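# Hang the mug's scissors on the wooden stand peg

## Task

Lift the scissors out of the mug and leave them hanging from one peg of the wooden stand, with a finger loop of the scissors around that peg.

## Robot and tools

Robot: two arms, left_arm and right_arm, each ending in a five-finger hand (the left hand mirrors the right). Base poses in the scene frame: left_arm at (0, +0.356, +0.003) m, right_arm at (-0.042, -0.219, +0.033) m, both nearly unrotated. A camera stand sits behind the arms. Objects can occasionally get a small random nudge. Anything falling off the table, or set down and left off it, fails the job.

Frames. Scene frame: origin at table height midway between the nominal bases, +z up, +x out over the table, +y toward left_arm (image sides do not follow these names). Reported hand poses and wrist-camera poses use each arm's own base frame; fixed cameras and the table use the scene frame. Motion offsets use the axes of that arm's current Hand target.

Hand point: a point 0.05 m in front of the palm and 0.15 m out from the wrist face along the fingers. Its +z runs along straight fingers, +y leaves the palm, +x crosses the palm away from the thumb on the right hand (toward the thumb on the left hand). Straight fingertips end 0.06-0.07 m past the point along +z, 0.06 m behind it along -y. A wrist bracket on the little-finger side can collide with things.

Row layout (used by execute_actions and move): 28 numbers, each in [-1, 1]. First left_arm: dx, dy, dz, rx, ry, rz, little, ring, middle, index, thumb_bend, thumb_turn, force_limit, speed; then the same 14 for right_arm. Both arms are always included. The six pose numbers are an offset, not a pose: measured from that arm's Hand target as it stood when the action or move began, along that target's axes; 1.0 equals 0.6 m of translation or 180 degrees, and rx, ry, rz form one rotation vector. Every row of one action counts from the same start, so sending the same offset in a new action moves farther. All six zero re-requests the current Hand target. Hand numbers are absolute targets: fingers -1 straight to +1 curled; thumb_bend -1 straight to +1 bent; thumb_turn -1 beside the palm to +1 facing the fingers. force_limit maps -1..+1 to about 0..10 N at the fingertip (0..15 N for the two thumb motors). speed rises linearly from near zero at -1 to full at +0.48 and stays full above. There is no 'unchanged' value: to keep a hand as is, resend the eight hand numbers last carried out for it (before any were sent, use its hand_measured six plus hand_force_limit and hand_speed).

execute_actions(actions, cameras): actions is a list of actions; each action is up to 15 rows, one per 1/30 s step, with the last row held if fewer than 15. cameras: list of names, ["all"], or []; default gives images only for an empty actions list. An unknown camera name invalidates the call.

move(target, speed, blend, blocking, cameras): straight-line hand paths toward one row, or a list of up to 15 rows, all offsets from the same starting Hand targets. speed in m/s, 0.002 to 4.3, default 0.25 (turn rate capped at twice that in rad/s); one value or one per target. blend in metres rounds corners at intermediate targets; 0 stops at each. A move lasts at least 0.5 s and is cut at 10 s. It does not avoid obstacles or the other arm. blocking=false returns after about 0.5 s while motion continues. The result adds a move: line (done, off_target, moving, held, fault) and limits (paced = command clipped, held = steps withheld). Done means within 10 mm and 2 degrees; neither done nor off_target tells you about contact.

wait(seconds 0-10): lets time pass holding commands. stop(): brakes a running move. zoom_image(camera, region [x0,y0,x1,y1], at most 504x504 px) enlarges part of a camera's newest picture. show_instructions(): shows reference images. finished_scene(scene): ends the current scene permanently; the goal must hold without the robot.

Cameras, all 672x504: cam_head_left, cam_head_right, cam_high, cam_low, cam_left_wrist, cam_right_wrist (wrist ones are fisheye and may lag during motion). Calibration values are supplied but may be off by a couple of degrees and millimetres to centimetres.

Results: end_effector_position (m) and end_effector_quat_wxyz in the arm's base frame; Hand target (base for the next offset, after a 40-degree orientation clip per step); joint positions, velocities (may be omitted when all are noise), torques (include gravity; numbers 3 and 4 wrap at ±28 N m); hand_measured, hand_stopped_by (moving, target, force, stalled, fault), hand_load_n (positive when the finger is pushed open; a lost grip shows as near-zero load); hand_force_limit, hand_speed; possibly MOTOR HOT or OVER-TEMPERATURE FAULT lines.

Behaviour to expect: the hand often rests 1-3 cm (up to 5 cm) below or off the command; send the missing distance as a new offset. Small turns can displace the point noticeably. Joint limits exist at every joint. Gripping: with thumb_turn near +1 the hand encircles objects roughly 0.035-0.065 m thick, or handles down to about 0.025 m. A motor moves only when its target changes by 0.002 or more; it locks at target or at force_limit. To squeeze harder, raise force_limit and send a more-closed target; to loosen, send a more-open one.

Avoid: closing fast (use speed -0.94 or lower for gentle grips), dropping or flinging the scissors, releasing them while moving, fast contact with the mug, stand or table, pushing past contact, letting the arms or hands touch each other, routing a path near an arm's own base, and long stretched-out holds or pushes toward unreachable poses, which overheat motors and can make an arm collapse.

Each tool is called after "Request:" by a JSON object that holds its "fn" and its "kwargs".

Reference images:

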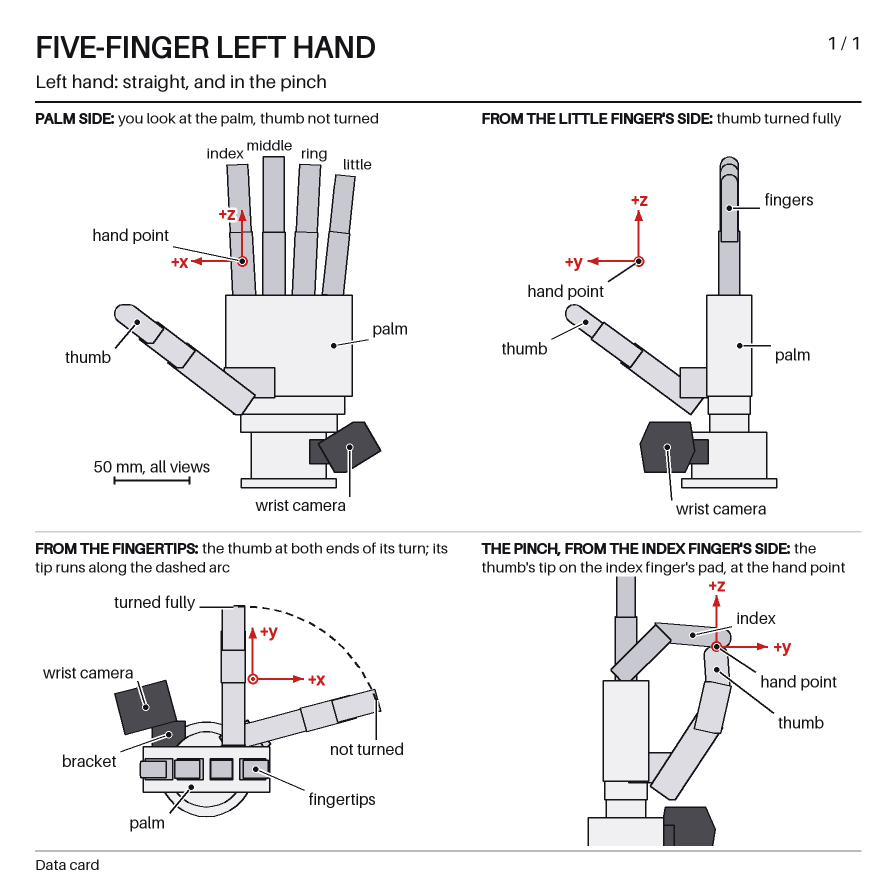

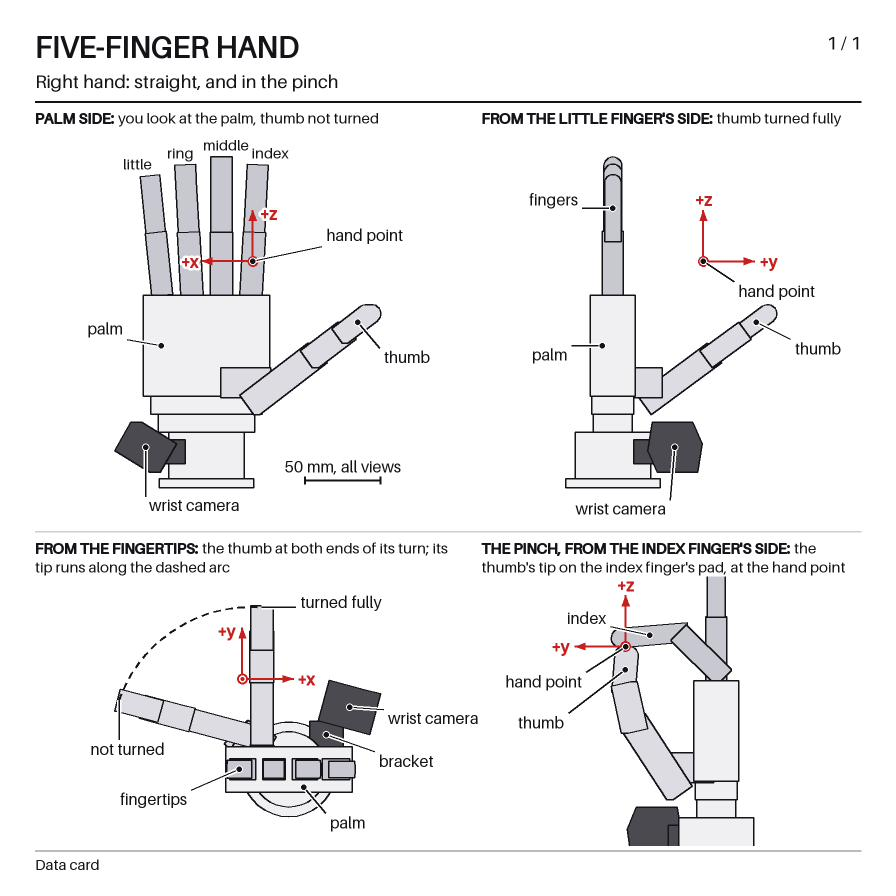

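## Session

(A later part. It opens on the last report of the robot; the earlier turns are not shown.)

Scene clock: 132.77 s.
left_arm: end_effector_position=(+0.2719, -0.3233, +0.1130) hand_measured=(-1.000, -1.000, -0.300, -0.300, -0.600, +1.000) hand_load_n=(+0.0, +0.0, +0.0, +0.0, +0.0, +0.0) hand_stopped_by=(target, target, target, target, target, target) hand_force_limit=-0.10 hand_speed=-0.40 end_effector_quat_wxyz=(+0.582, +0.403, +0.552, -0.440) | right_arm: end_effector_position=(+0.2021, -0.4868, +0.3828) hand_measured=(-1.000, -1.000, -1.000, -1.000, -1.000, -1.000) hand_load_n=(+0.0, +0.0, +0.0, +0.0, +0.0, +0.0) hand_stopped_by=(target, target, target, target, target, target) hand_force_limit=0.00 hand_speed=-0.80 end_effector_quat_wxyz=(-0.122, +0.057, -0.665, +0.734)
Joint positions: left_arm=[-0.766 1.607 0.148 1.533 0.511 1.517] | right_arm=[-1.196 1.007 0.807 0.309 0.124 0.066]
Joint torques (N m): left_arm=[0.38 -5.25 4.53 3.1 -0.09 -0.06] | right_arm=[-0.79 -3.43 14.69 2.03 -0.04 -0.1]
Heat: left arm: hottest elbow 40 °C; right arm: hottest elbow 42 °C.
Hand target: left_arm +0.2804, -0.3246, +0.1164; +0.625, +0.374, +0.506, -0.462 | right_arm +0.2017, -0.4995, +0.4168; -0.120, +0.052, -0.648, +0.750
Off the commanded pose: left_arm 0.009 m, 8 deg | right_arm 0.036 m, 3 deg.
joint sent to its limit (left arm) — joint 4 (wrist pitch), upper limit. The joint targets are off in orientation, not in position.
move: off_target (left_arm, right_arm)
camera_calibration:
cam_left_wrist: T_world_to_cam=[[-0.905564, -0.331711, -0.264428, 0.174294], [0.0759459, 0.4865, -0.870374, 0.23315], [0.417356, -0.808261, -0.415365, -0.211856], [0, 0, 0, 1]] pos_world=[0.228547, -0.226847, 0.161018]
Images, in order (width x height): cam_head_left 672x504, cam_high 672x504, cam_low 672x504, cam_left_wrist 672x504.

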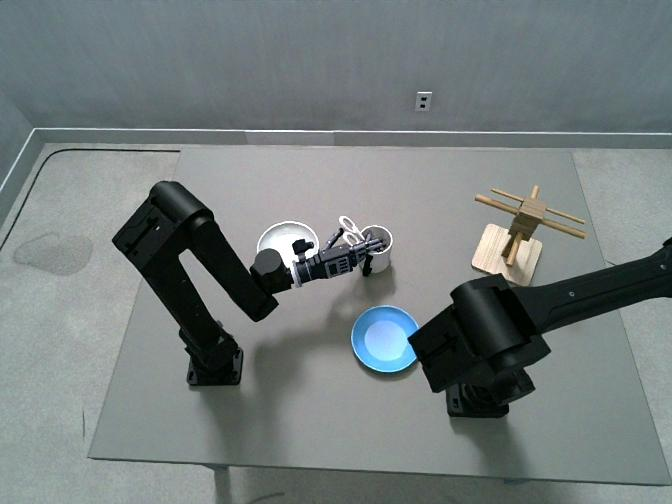

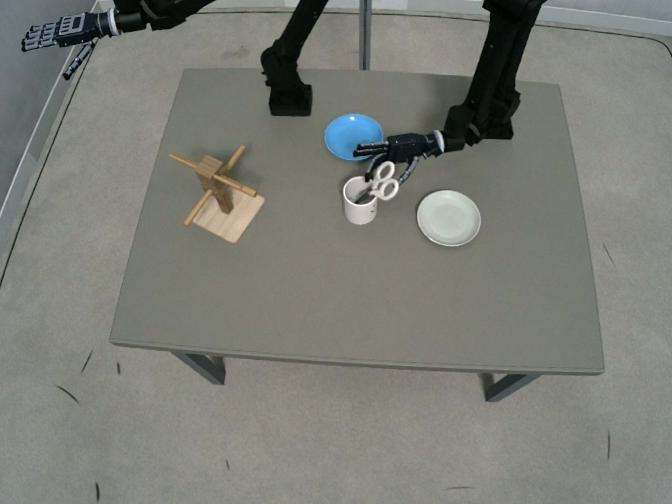

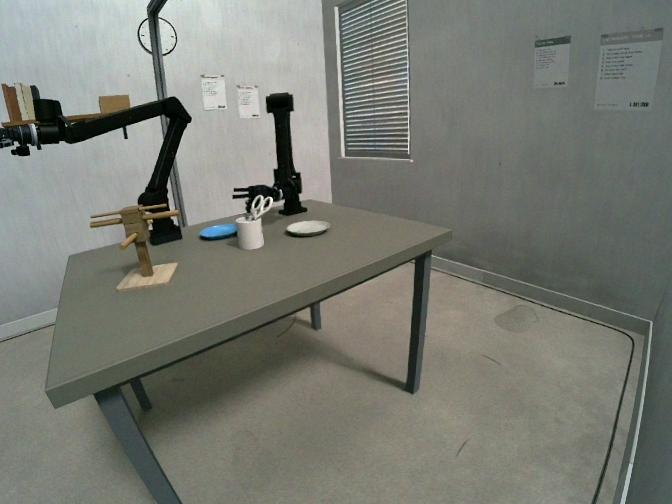

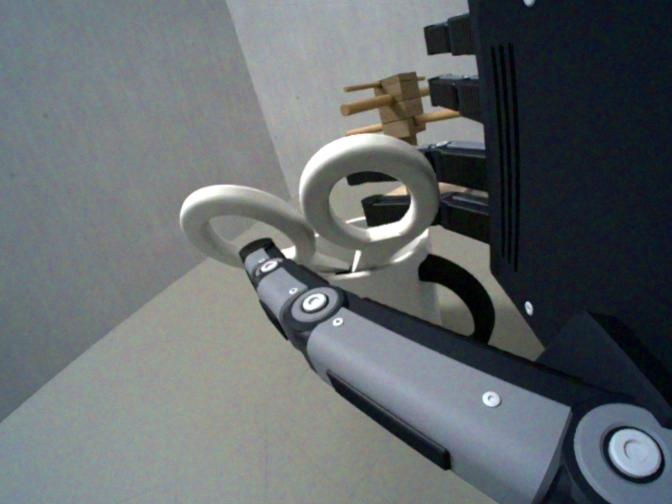

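Request:
{"fn": "move", "kwargs": {"target": [0.0175,0.0002,0.09,0,0,0,-1,-1,-0.3,-0.3,-0.4,1,-0.1,-0.4,0,0,0,0,0,0,-1,-1,-1,-1,-1,-1,0,-0.8], "speed": 0.05, "cameras": ["cam_head_left","cam_high","cam_low","cam_left_wrist"]}}

Request:
{"fn": "zoom_image", "kwargs": {"camera": "cam_low", "region": [180, 140, 320, 260]}}

Request:
{"fn": "zoom_image", "kwargs": {"camera": "cam_high", "region": [320, 100, 440, 240]}}

Request:
{"fn": "zoom_image", "kwargs": {"camera": "cam_head_left", "region": [300, 190, 420, 310]}}

Scene clock: 142.00 s.
left_arm: end_effector_position=(+0.2979, -0.3678, +0.1157) hand_measured=(-1.000, -1.000, -0.300, -0.300, -0.400, +1.000) hand_load_n=(+0.0, +0.0, +0.0, +0.0, +0.0, +0.5) hand_stopped_by=(target, target, target, target, target, target) hand_force_limit=-0.10 hand_speed=-0.40 end_effector_quat_wxyz=(+0.599, +0.390, +0.544, -0.439) | right_arm: end_effector_position=(+0.2021, -0.4868, +0.3828) hand_measured=(-1.000, -1.000, -1.000, -1.000, -1.000, -1.000) hand_load_n=(+0.0, +0.0, +0.0, +0.0, +0.0, +0.0) hand_stopped_by=(target, target, target, target, target, target) hand_force_limit=0.00 hand_speed=-0.80 end_effector_quat_wxyz=(-0.122, +0.057, -0.665, +0.734)
Joint positions: left_arm=[-0.836 1.704 0.28 1.536 0.417 1.515] | right_arm=[-1.196 1.007 0.807 0.309 0.124 0.066]
Joint torques (N m): left_arm=[-2.08 -7.24 4.89 2.97 -0.23 -0.06] | right_arm=[-0.73 -3.43 14.69 2.03 -0.04 -0.1]
Heat: left arm: hottest elbow 40 °C; right arm: hottest elbow 43 °C.
Hand target: left_arm +0.2966, -0.3770, +0.1172; +0.624, +0.374, +0.507, -0.462 | right_arm +0.2017, -0.4995, +0.4168; -0.120, +0.052, -0.648, +0.750
Off the commanded pose: left_arm 0.010 m, 6 deg | right_arm 0.036 m, 3 deg.
joint sent to its limit (left arm) — joint 4 (wrist pitch), upper limit. The joint targets are off in orientation, not in position.
move: off_target (left_arm, right_arm)
camera_calibration:
cam_left_wrist: T_world_to_cam=[[-0.892307, -0.362547, -0.268975, 0.169037], [0.0803751, 0.458718, -0.884939, 0.245242], [0.444216, -0.811257, -0.380178, -0.270818], [0, 0, 0, 1]] pos_world=[0.251423, -0.270916, 0.159532]
Images, in order (width x height): cam_head_left 672x504, cam_high 672x504, cam_low 672x504, cam_left_wrist 672x504.

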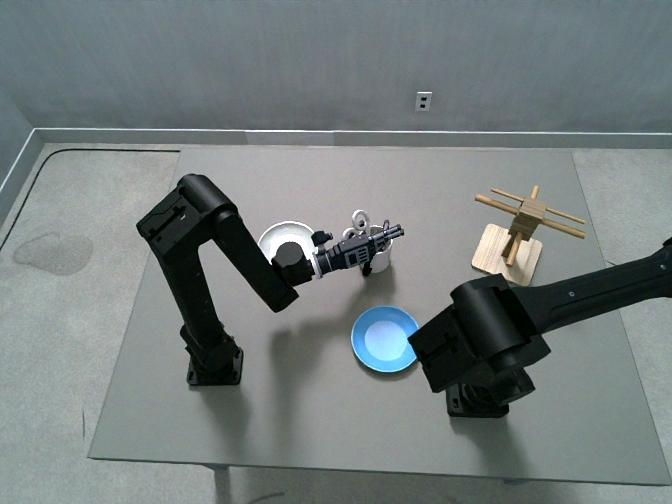

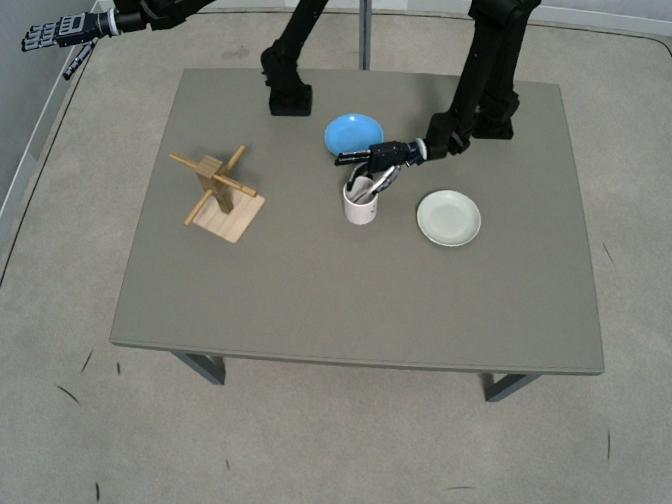

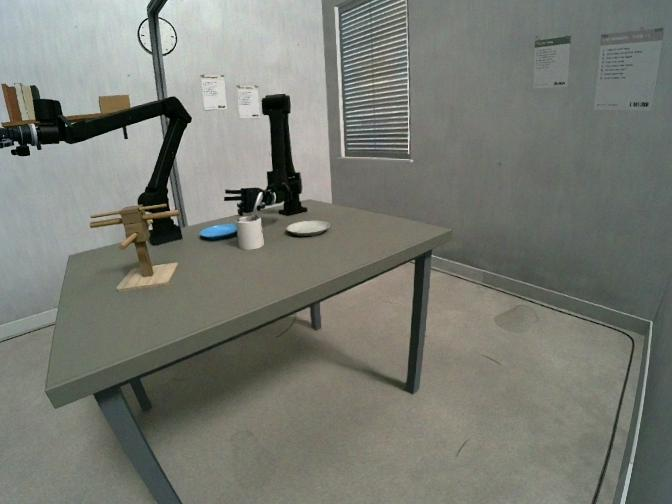

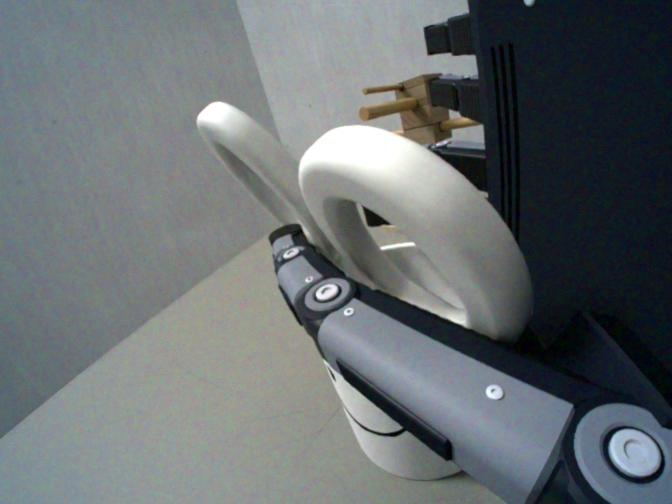

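Scaled by 3.600 from the camera's 672x504 image, which has a finer 960x720 frame.

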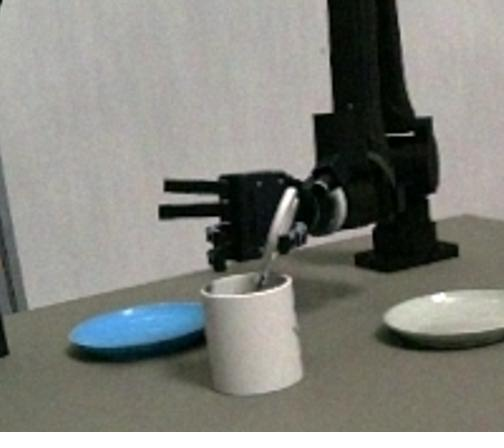

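Scaled by 3.600 from the camera's 672x504 image, which has a finer 960x720 frame.

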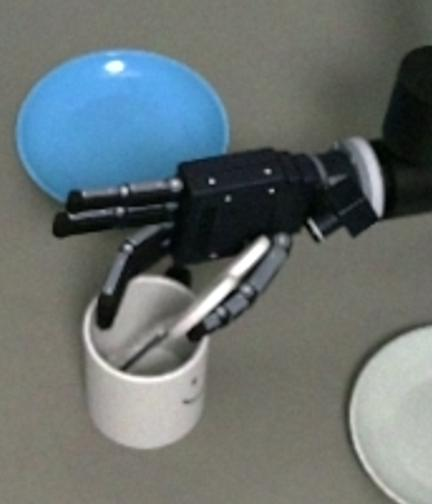

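Scaled by 4.200 from the camera's 672x504 image, which has a finer 960x720 frame.

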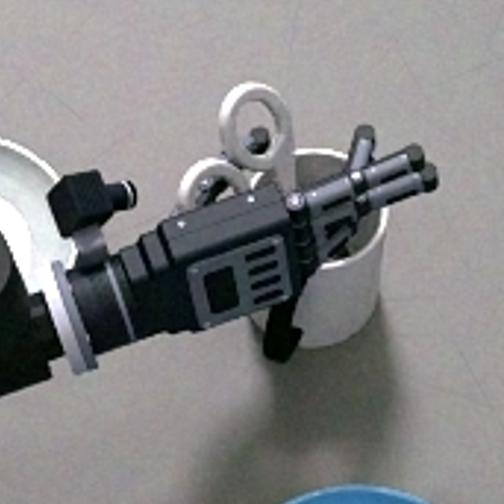

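Request:
{"fn": "move", "kwargs": {"target": [-0.0128,-0.0197,-0.0515,0.2065,0,-0.044,-1,-1,-0.3,-0.3,-0.4,1,-0.1,-0.4,0,0,0,0,0,0,-1,-1,-1,-1,-1,-1,0,-0.8], "speed": 0.12, "cameras": ["cam_head_left","cam_high","cam_low","cam_left_wrist"]}}

Request:
{"fn": "zoom_image", "kwargs": {"camera": "cam_low", "region": [180, 140, 320, 260]}}

Request:
{"fn": "zoom_image", "kwargs": {"camera": "cam_high", "region": [320, 100, 440, 240]}}

Request:
{"fn": "zoom_image", "kwargs": {"camera": "cam_head_left", "region": [300, 190, 420, 310]}}

Scene clock: 165.67 s.
left_arm: end_effector_position=(+0.2657, -0.3505, +0.1190) hand_measured=(-1.000, -1.000, -0.300, -0.300, -0.400, +1.000) hand_load_n=(+0.0, -0.5, +0.0, +0.0, +0.5, +0.0) hand_stopped_by=(target, target, target, target, target, target) hand_force_limit=-0.10 hand_speed=-0.40 end_effector_quat_wxyz=(+0.413, +0.562, +0.407, -0.589) | right_arm: end_effector_position=(+0.2021, -0.4868, +0.3828) hand_measured=(-1.000, -1.000, -1.000, -1.000, -1.000, -1.000) hand_load_n=(+0.0, -0.5, +0.0, +0.0, +0.0, -0.5) hand_stopped_by=(target, target, target, target, target, target) hand_force_limit=0.00 hand_speed=-0.80 end_effector_quat_wxyz=(-0.122, +0.057, -0.665, +0.734)
Joint positions: left_arm=[-0.491 1.705 0.393 1.536 1.409 1.334] | right_arm=[-1.196 1.007 0.807 0.309 0.124 0.066]
Joint torques (N m): left_arm=[0.38 -7.47 5.37 2.17 -0.22 -0.09] | right_arm=[-0.73 -3.43 14.69 2.03 -0.04 -0.1]
Heat: left arm: hottest elbow 39 °C; right arm: hottest elbow 44 °C.
Hand target: left_arm +0.2761, -0.3501, +0.1185; +0.440, +0.518, +0.357, -0.641 | right_arm +0.2017, -0.4995, +0.4168; -0.120, +0.052, -0.648, +0.750
Off the commanded pose: left_arm 0.010 m, 10 deg | right_arm 0.036 m, 3 deg.
joint sent to its limit (left arm) — joint 4 (wrist pitch), upper limit. The joint targets are off in orientation, not in position.
move: off_target (left_arm, right_arm)
camera_calibration:
cam_left_wrist: T_world_to_cam=[[-0.925314, 0.26816, -0.268113, 0.37713], [0.356324, 0.373004, -0.85668, 0.136178], [-0.12972, -0.888233, -0.440698, -0.108472], [0, 0, 0, 1]] pos_world=[0.286369, -0.248275, 0.169971]
Images, in order (width x height): cam_head_left 672x504, cam_high 672x504, cam_low 672x504, cam_left_wrist 672x504.

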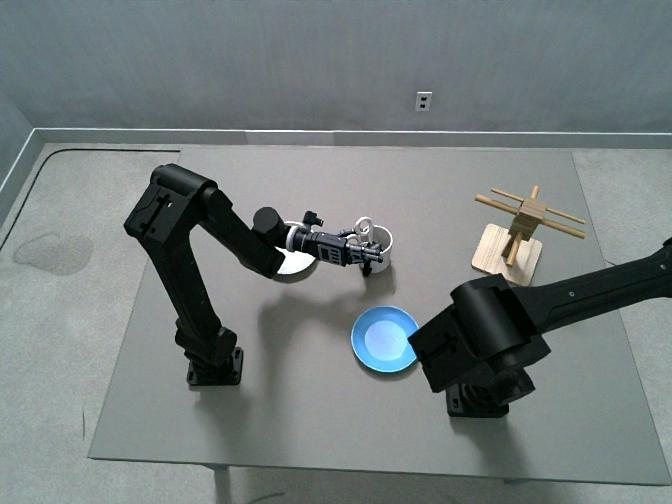

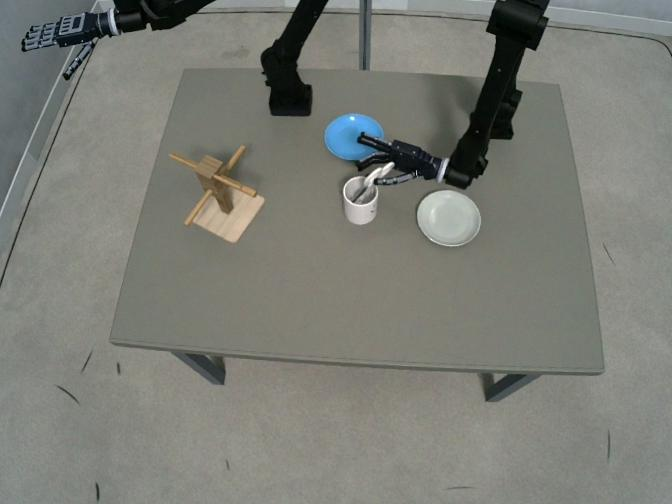

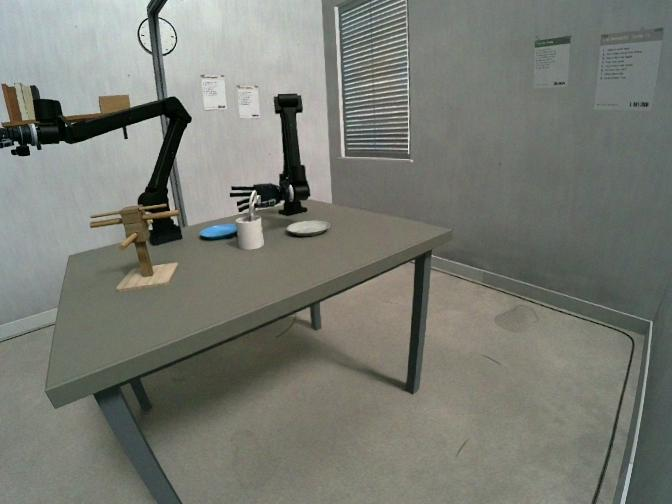

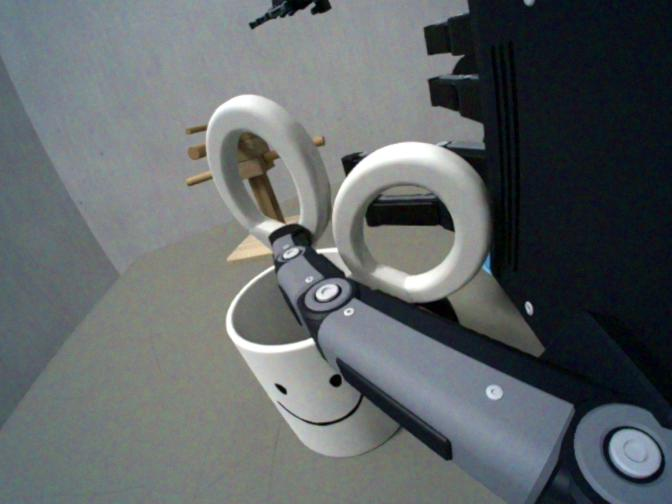

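Scaled by 3.600 from the camera's 672x504 image, which has a finer 960x720 frame.

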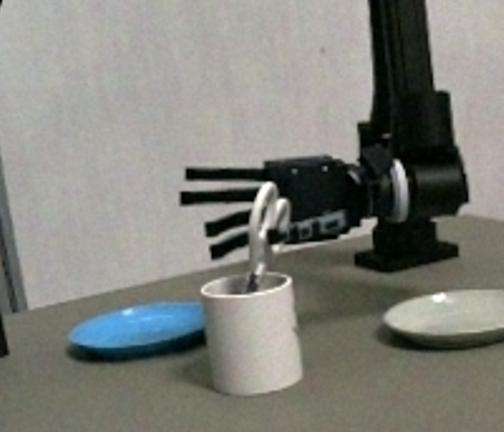

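Scaled by 3.600 from the camera's 672x504 image, which has a finer 960x720 frame.

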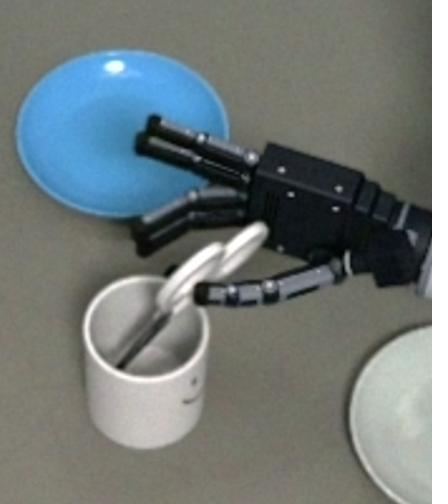

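Scaled by 4.200 from the camera's 672x504 image, which has a finer 960x720 frame.

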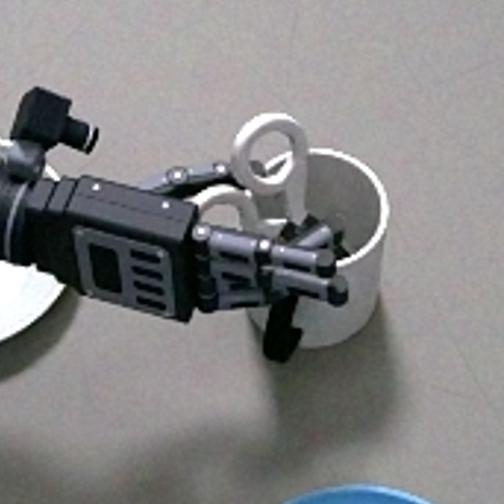

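Request:
{"fn": "move", "kwargs": {"target": [0.0067,0.0217,0,0,0,0,-1,-1,-0.3,-0.3,-0.4,1,-0.1,-0.4,0,0,0,0,0,0,-1,-1,-1,-1,-1,-1,0,-0.8], "speed": 0.05, "cameras": ["cam_head_left","cam_high","cam_left_wrist"]}}

Request:
{"fn": "zoom_image", "kwargs": {"camera": "cam_high", "region": [320, 100, 440, 240]}}

Request:
{"fn": "zoom_image", "kwargs": {"camera": "cam_head_left", "region": [300, 190, 420, 310]}}

Scene clock: 178.63 s.
left_arm: end_effector_position=(+0.2765, -0.3563, +0.1151) hand_measured=(-1.000, -1.000, -0.300, -0.300, -0.400, +1.000) hand_load_n=(+0.0, +0.0, +0.0, +0.0, +0.0, +0.0) hand_stopped_by=(target, target, target, target, target, target) hand_force_limit=-0.10 hand_speed=-0.40 end_effector_quat_wxyz=(+0.412, +0.563, +0.407, -0.590) | right_arm: end_effector_position=(+0.2021, -0.4868, +0.3828) hand_measured=(-1.000, -1.000, -1.000, -1.000, -1.000, -1.000) hand_load_n=(+0.0, +0.0, +0.0, +0.0, +0.0, +0.0) hand_stopped_by=(target, target, target, target, target, target) hand_force_limit=0.00 hand_speed=-0.80 end_effector_quat_wxyz=(-0.122, +0.057, -0.665, +0.734)
Joint positions: left_arm=[-0.49 1.738 0.428 1.536 1.411 1.331] | right_arm=[-1.196 1.007 0.807 0.309 0.124 0.066]
Joint torques (N m): left_arm=[0.5 -8 5.46 2.17 -0.25 -0.07] | right_arm=[-0.73 -3.49 14.69 2.04 -0.04 -0.1]
Heat: left arm: hottest elbow 39 °C; right arm: hottest elbow 45 °C.
Hand target: left_arm +0.2878, -0.3556, +0.1145; +0.440, +0.518, +0.357, -0.641 | right_arm +0.2017, -0.4995, +0.4168; -0.120, +0.052, -0.648, +0.750
Off the commanded pose: left_arm 0.012 m, 10 deg | right_arm 0.036 m, 3 deg.
joint sent to its limit (left arm) — joint 4 (wrist pitch), upper limit. The joint targets are off in orientation, not in position.
move: off_target (left_arm, right_arm)
camera_calibration:
cam_left_wrist: T_world_to_cam=[[-0.925138, 0.270142, -0.266726, 0.388071], [0.355935, 0.37289, -0.856892, 0.13124], [-0.132023, -0.88768, -0.441127, -0.113104], [0, 0, 0, 1]] pos_world=[0.297374, -0.254172, 0.166073]
Images, in order (width x height): cam_head_left 672x504, cam_high 672x504, cam_left_wrist 672x504.

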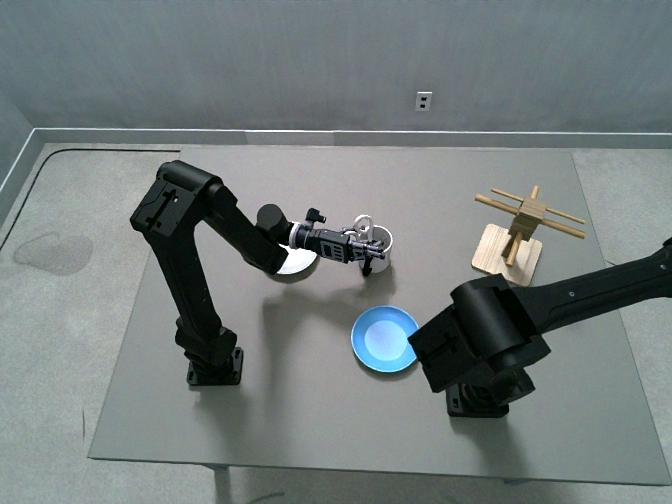

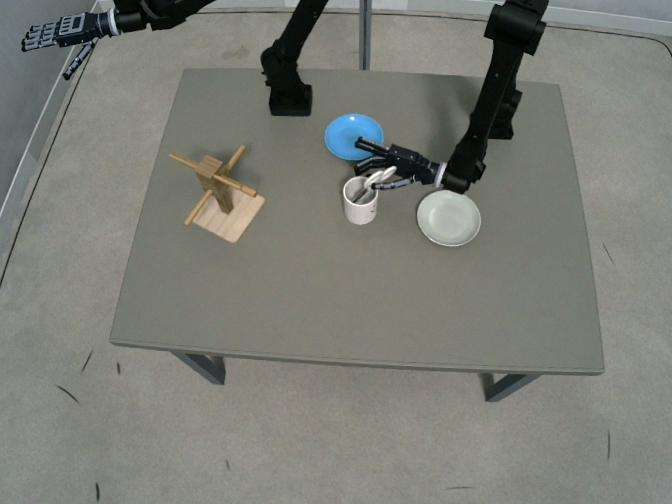

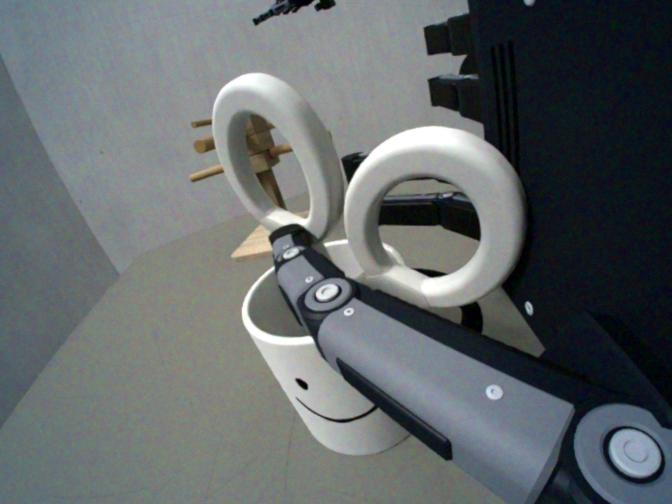

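Scaled by 3.600 from the camera's 672x504 image, which has a finer 960x720 frame.

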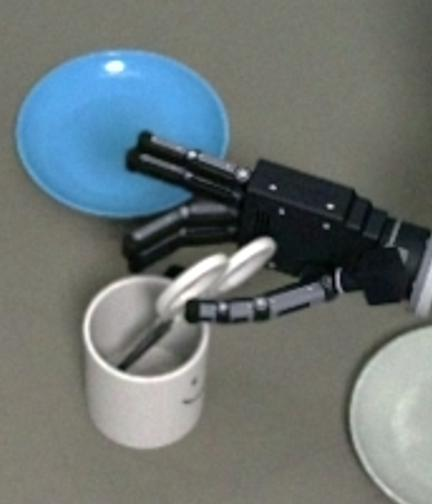

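Scaled by 4.200 from the camera's 672x504 image, which has a finer 960x720 frame.

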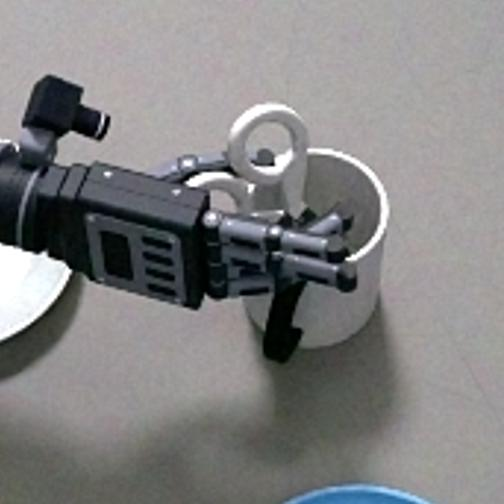

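Request:
{"fn": "move", "kwargs": {"target": [0,0,0,0,0,0,-1,-1,-0.05,-0.05,-0.2,1,-0.4,-0.7,0,0,0,0,0,0,-1,-1,-1,-1,-1,-1,0,-0.8], "speed": 0.05, "cameras": ["cam_head_left","cam_high","cam_left_wrist"]}}

Request:
{"fn": "zoom_image", "kwargs": {"camera": "cam_high", "region": [320, 100, 440, 240]}}

Request:
{"fn": "zoom_image", "kwargs": {"camera": "cam_head_left", "region": [300, 190, 420, 310]}}

Scene clock: 181.77 s.
left_arm: end_effector_position=(+0.2764, -0.3563, +0.1151) hand_measured=(-1.000, -1.000, -0.050, -0.050, -0.200, +1.000) hand_load_n=(+0.0, +0.0, +0.0, +0.0, +0.0, +0.0) hand_stopped_by=(target, target, target, target, target, target) hand_force_limit=-0.40 hand_speed=-0.70 end_effector_quat_wxyz=(+0.412, +0.562, +0.407, -0.590) | right_arm: end_effector_position=(+0.2021, -0.4868, +0.3828) hand_measured=(-1.000, -1.000, -1.000, -1.000, -1.000, -1.000) hand_load_n=(+0.0, +0.0, +0.0, +0.0, +0.0, +0.0) hand_stopped_by=(target, target, target, target, target, target) hand_force_limit=0.00 hand_speed=-0.80 end_effector_quat_wxyz=(-0.122, +0.057, -0.665, +0.734)
Joint positions: left_arm=[-0.49 1.738 0.428 1.536 1.411 1.33] | right_arm=[-1.196 1.007 0.807 0.309 0.124 0.066]
Joint torques (N m): left_arm=[0.38 -7.88 5.48 2.17 -0.25 -0.07] | right_arm=[-0.79 -3.49 14.69 2.03 -0.04 -0.1]
Heat: left arm: hottest elbow 38 °C; right arm: hottest elbow 45 °C.
Hand target: left_arm +0.2878, -0.3556, +0.1145; +0.440, +0.518, +0.357, -0.641 | right_arm +0.2017, -0.4995, +0.4168; -0.120, +0.052, -0.648, +0.750
Off the commanded pose: left_arm 0.011 m, 10 deg | right_arm 0.036 m, 3 deg.
joint sent to its limit (left arm) — joint 4 (wrist pitch), upper limit. The joint targets are off in orientation, not in position.
move: off_target (left_arm, right_arm)
camera_calibration:
cam_left_wrist: T_world_to_cam=[[-0.925233, 0.270179, -0.26636, 0.388047], [0.355617, 0.372921, -0.85701, 0.131362], [-0.132215, -0.887656, -0.44112, -0.113042], [0, 0, 0, 1]] pos_world=[0.297374, -0.254172, 0.166074]
Images, in order (width x height): cam_head_left 672x504, cam_high 672x504, cam_left_wrist 672x504.

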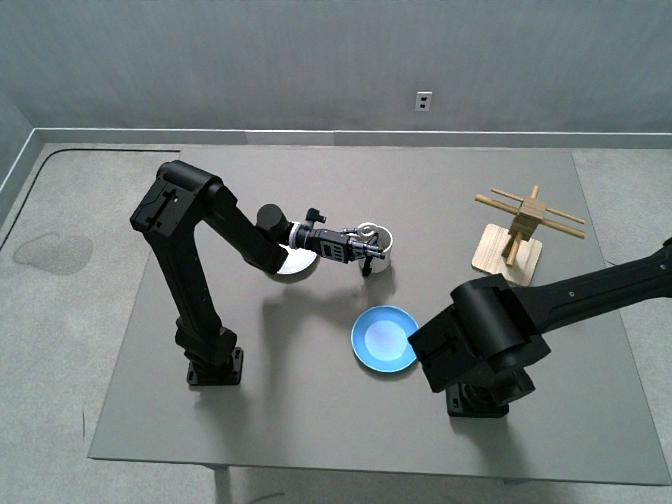

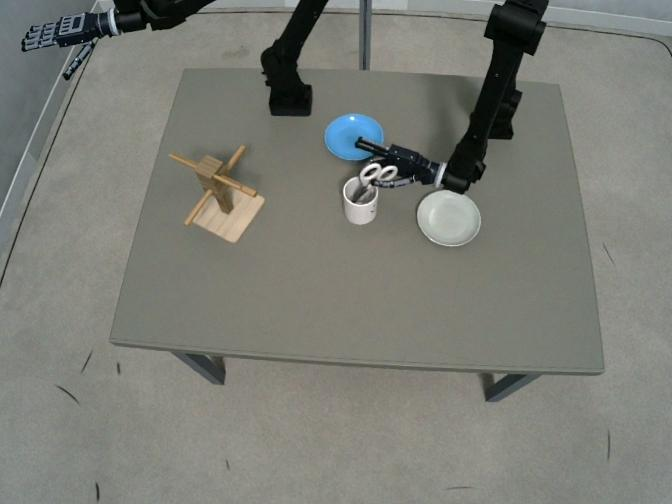

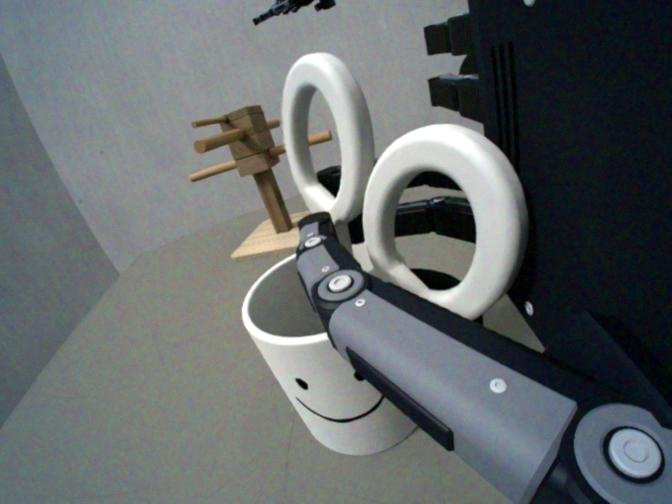

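Scaled by 3.600 from the camera's 672x504 image, which has a finer 960x720 frame.

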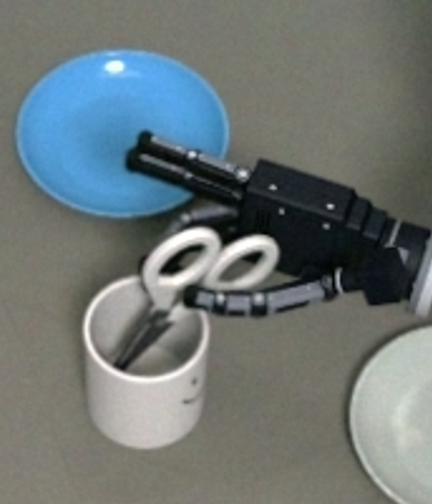

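Scaled by 4.200 from the camera's 672x504 image, which has a finer 960x720 frame.

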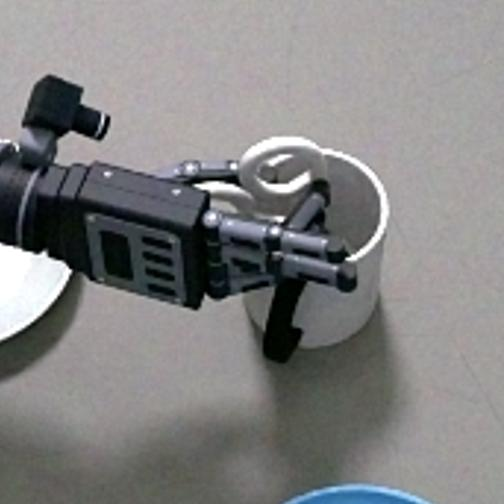

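Request:
{"fn": "move", "kwargs": {"target": [[0,0,0,0,0,0,-1,-1,-0.4,-0.4,-0.6,1,-0.4,-0.3,0,0,0,0,0,0,-1,-1,-1,-1,-1,-1,0,-0.8],[0,-0.18,0,0,0,0,-1,-1,-0.4,-0.4,-0.6,1,-0.4,-0.3,0,0,0,0,0,0,-1,-1,-1,-1,-1,-1,0,-0.8]], "speed": 0.1, "cameras": ["cam_head_left","cam_high","cam_low","cam_left_wrist"]}}

Request:
{"fn": "zoom_image", "kwargs": {"camera": "cam_high", "region": [320, 100, 440, 240]}}

Request:
{"fn": "zoom_image", "kwargs": {"camera": "cam_head_left", "region": [300, 190, 420, 310]}}

Request:
{"fn": "zoom_image", "kwargs": {"camera": "cam_low", "region": [180, 140, 320, 260]}}

Scene clock: 197.30 s.
left_arm: end_effector_position=(+0.1915, -0.3148, +0.1110) hand_measured=(-1.000, -1.000, -0.400, -0.400, -0.600, +1.000) hand_load_n=(+0.0, +0.0, +0.0, +0.0, +0.0, +0.0) hand_stopped_by=(target, target, target, target, target, target) hand_force_limit=-0.40 hand_speed=-0.30 end_effector_quat_wxyz=(+0.403, +0.559, +0.419, -0.590) | right_arm: end_effector_position=(+0.2021, -0.4868, +0.3828) hand_measured=(-1.000, -1.000, -1.000, -1.000, -1.000, -1.000) hand_load_n=(+0.0, +0.0, +0.0, +0.0, +0.0, +0.0) hand_stopped_by=(target, target, target, target, target, target) hand_force_limit=0.00 hand_speed=-0.80 end_effector_quat_wxyz=(-0.122, +0.057, -0.665, +0.734)
Joint positions: left_arm=[-0.509 1.582 0.169 1.536 1.389 1.406] | right_arm=[-1.196 1.007 0.807 0.309 0.124 0.066]
Joint torques (N m): left_arm=[-2.08 -6.12 2.67 2.26 -0.35 0.14] | right_arm=[-0.73 -3.43 14.69 2.04 -0.04 -0.1]
Heat: left arm: hottest elbow 38 °C; right arm: hottest elbow 46 °C.
Hand target: left_arm +0.1870, -0.3169, +0.1147; +0.440, +0.518, +0.357, -0.641 | right_arm +0.2017, -0.4995, +0.4168; -0.120, +0.052, -0.648, +0.750
Off the commanded pose: left_arm 0.006 m, 11 deg | right_arm 0.036 m, 3 deg.
joint sent to its limit (left arm) — joint 4 (wrist pitch), upper limit. The joint targets are off in orientation, not in position.
move: off_target (left_arm, right_arm)
camera_calibration:
cam_left_wrist: T_world_to_cam=[[-0.932076, 0.270313, -0.241174, 0.295715], [0.335541, 0.393247, -0.856019, 0.152657], [-0.136552, -0.878799, -0.457237, -0.0838697], [0, 0, 0, 1]] pos_world=[0.212954, -0.213672, 0.163648]
Images, in order (width x height): cam_head_left 672x504, cam_high 672x504, cam_low 672x504, cam_left_wrist 672x504.

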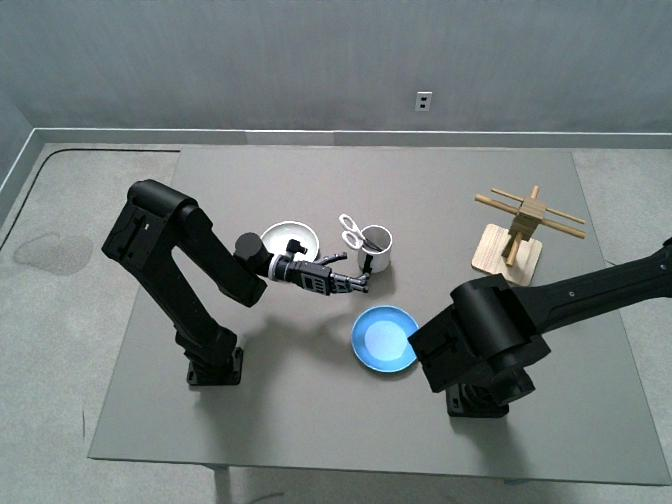

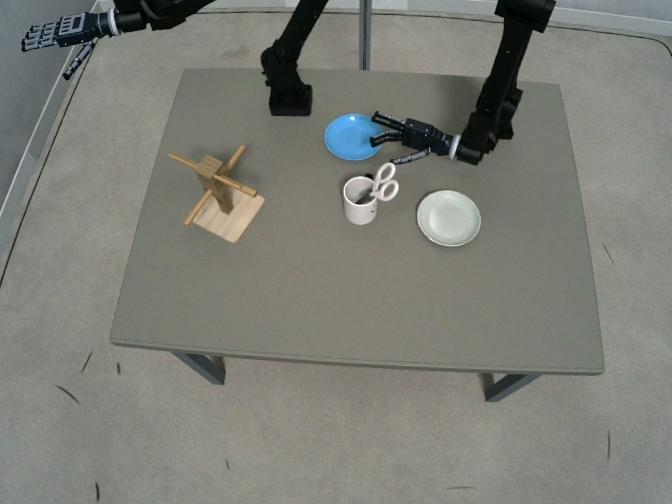

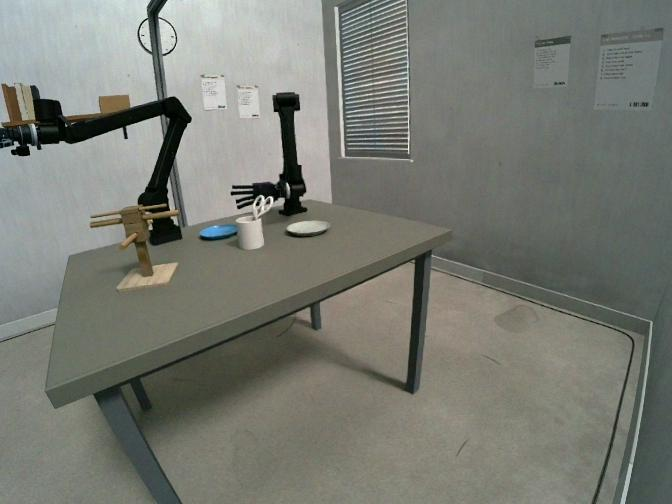

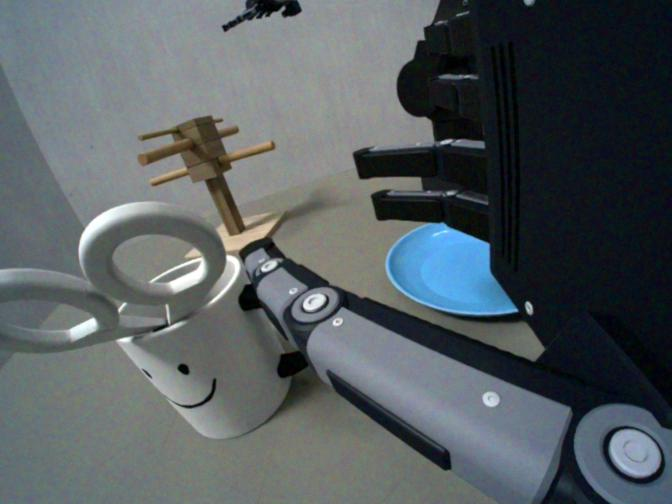

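Scaled by 3.600 from the camera's 672x504 image, which has a finer 960x720 frame.

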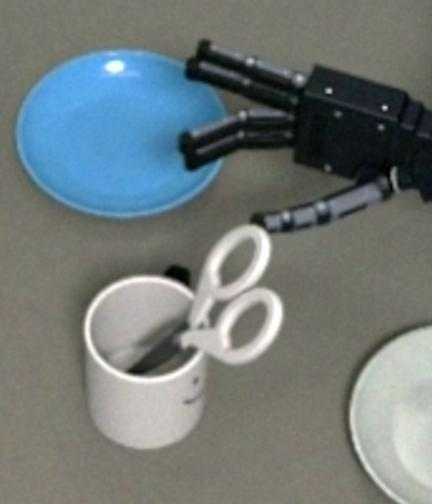

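Scaled by 4.200 from the camera's 672x504 image, which has a finer 960x720 frame.

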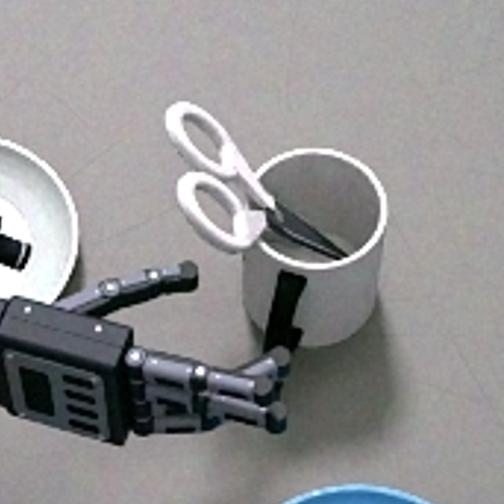

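Scaled by 3.600 from the camera's 672x504 image, which has a finer 960x720 frame.

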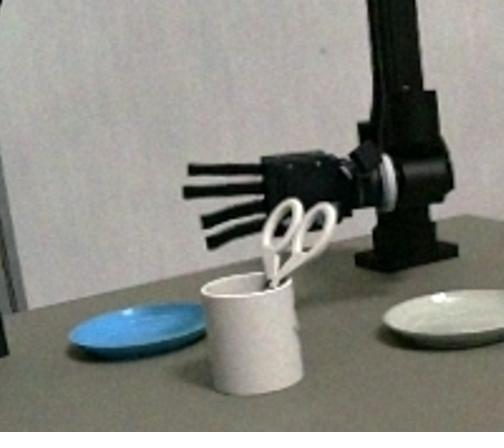

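Request:
{"fn": "move", "kwargs": {"target": [[-0.2772,-0.0005,0.0592,0,0,0,-1,-1,-1,-1,-0.6,1,-0.4,-0.3,0,0,0,0,0,0,-1,-1,-1,-1,-1,-1,0,-0.8],[-0.3705,0.165,-0.0168,-0.4648,0.0097,-0.5039,-1,-1,-1,-1,-0.6,1,-0.4,-0.3,0,0,0,0,0,0,-1,-1,-1,-1,-1,-1,0,-0.8]], "speed": 0.35, "blend": 0.03, "cameras": ["cam_head_left","cam_left_wrist"]}}

Scene clock: 219.23 s.
left_arm: end_effector_position=(+0.2897, -0.2994, +0.3105) hand_measured=(-1.000, -1.000, -1.000, -1.000, -0.600, +1.000) hand_load_n=(+0.0, +0.0, +0.0, +0.0, +0.0, +0.0) hand_stopped_by=(target, target, target, target, target, target) hand_force_limit=-0.40 hand_speed=-0.30 end_effector_quat_wxyz=(+0.090, -0.231, +0.899, -0.361) | right_arm: end_effector_position=(+0.2021, -0.4868, +0.3828) hand_measured=(-1.000, -1.000, -1.000, -1.000, -1.000, -1.000) hand_load_n=(+0.0, +0.0, +0.0, +0.0, +0.0, +0.0) hand_stopped_by=(target, target, target, target, target, target) hand_force_limit=0.00 hand_speed=-0.80 end_effector_quat_wxyz=(-0.122, +0.057, -0.665, +0.734)
Joint positions: left_arm=[-0.64 1.11 1.237 -0.983 0.295 0.317] | right_arm=[-1.196 1.007 0.807 0.309 0.124 0.066]
Joint torques (N m): left_arm=[0.44 -6.53 14.35 1.01 -0.08 -0.11] | right_arm=[-0.73 -3.43 14.71 2.03 -0.04 -0.1]
Heat: left arm: hottest elbow 38 °C; right arm: hottest elbow 46 °C.
Hand target: left_arm +0.2998, -0.3000, +0.3298; +0.099, -0.240, +0.892, -0.369 | right_arm +0.2017, -0.4995, +0.4168; -0.120, +0.052, -0.648, +0.750
Off the commanded pose: left_arm 0.022 m, 2 deg | right_arm 0.036 m, 3 deg.
move: off_target (left_arm, right_arm)
camera_calibration:
cam_left_wrist: T_world_to_cam=[[0.0985016, -0.765999, 0.63525, -0.449748], [-0.977283, 0.0459172, 0.206905, 0.23077], [-0.187658, -0.6412, -0.744075, 0.209368], [0, 0, 0, 1]] pos_world=[0.309118, -0.220856, 0.39374]
Images, in order (width x height): cam_head_left 672x504, cam_left_wrist 672x504.

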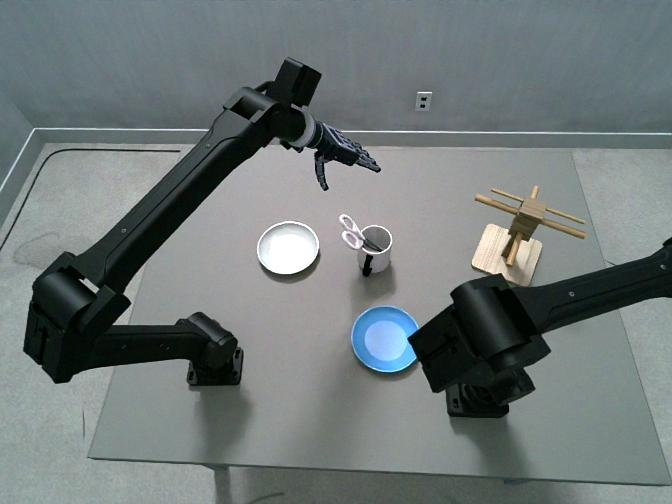

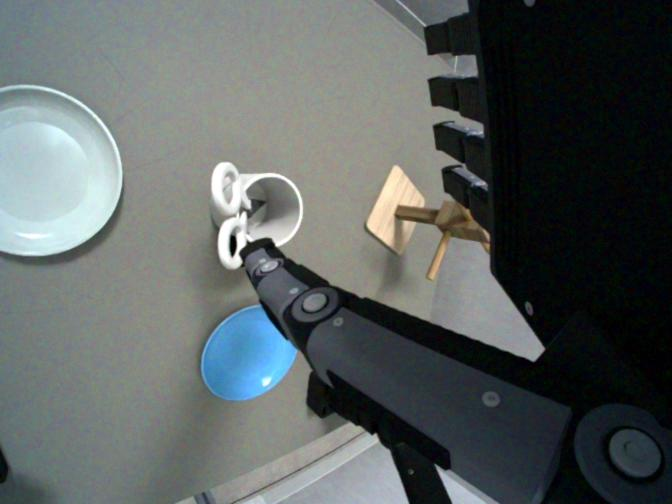

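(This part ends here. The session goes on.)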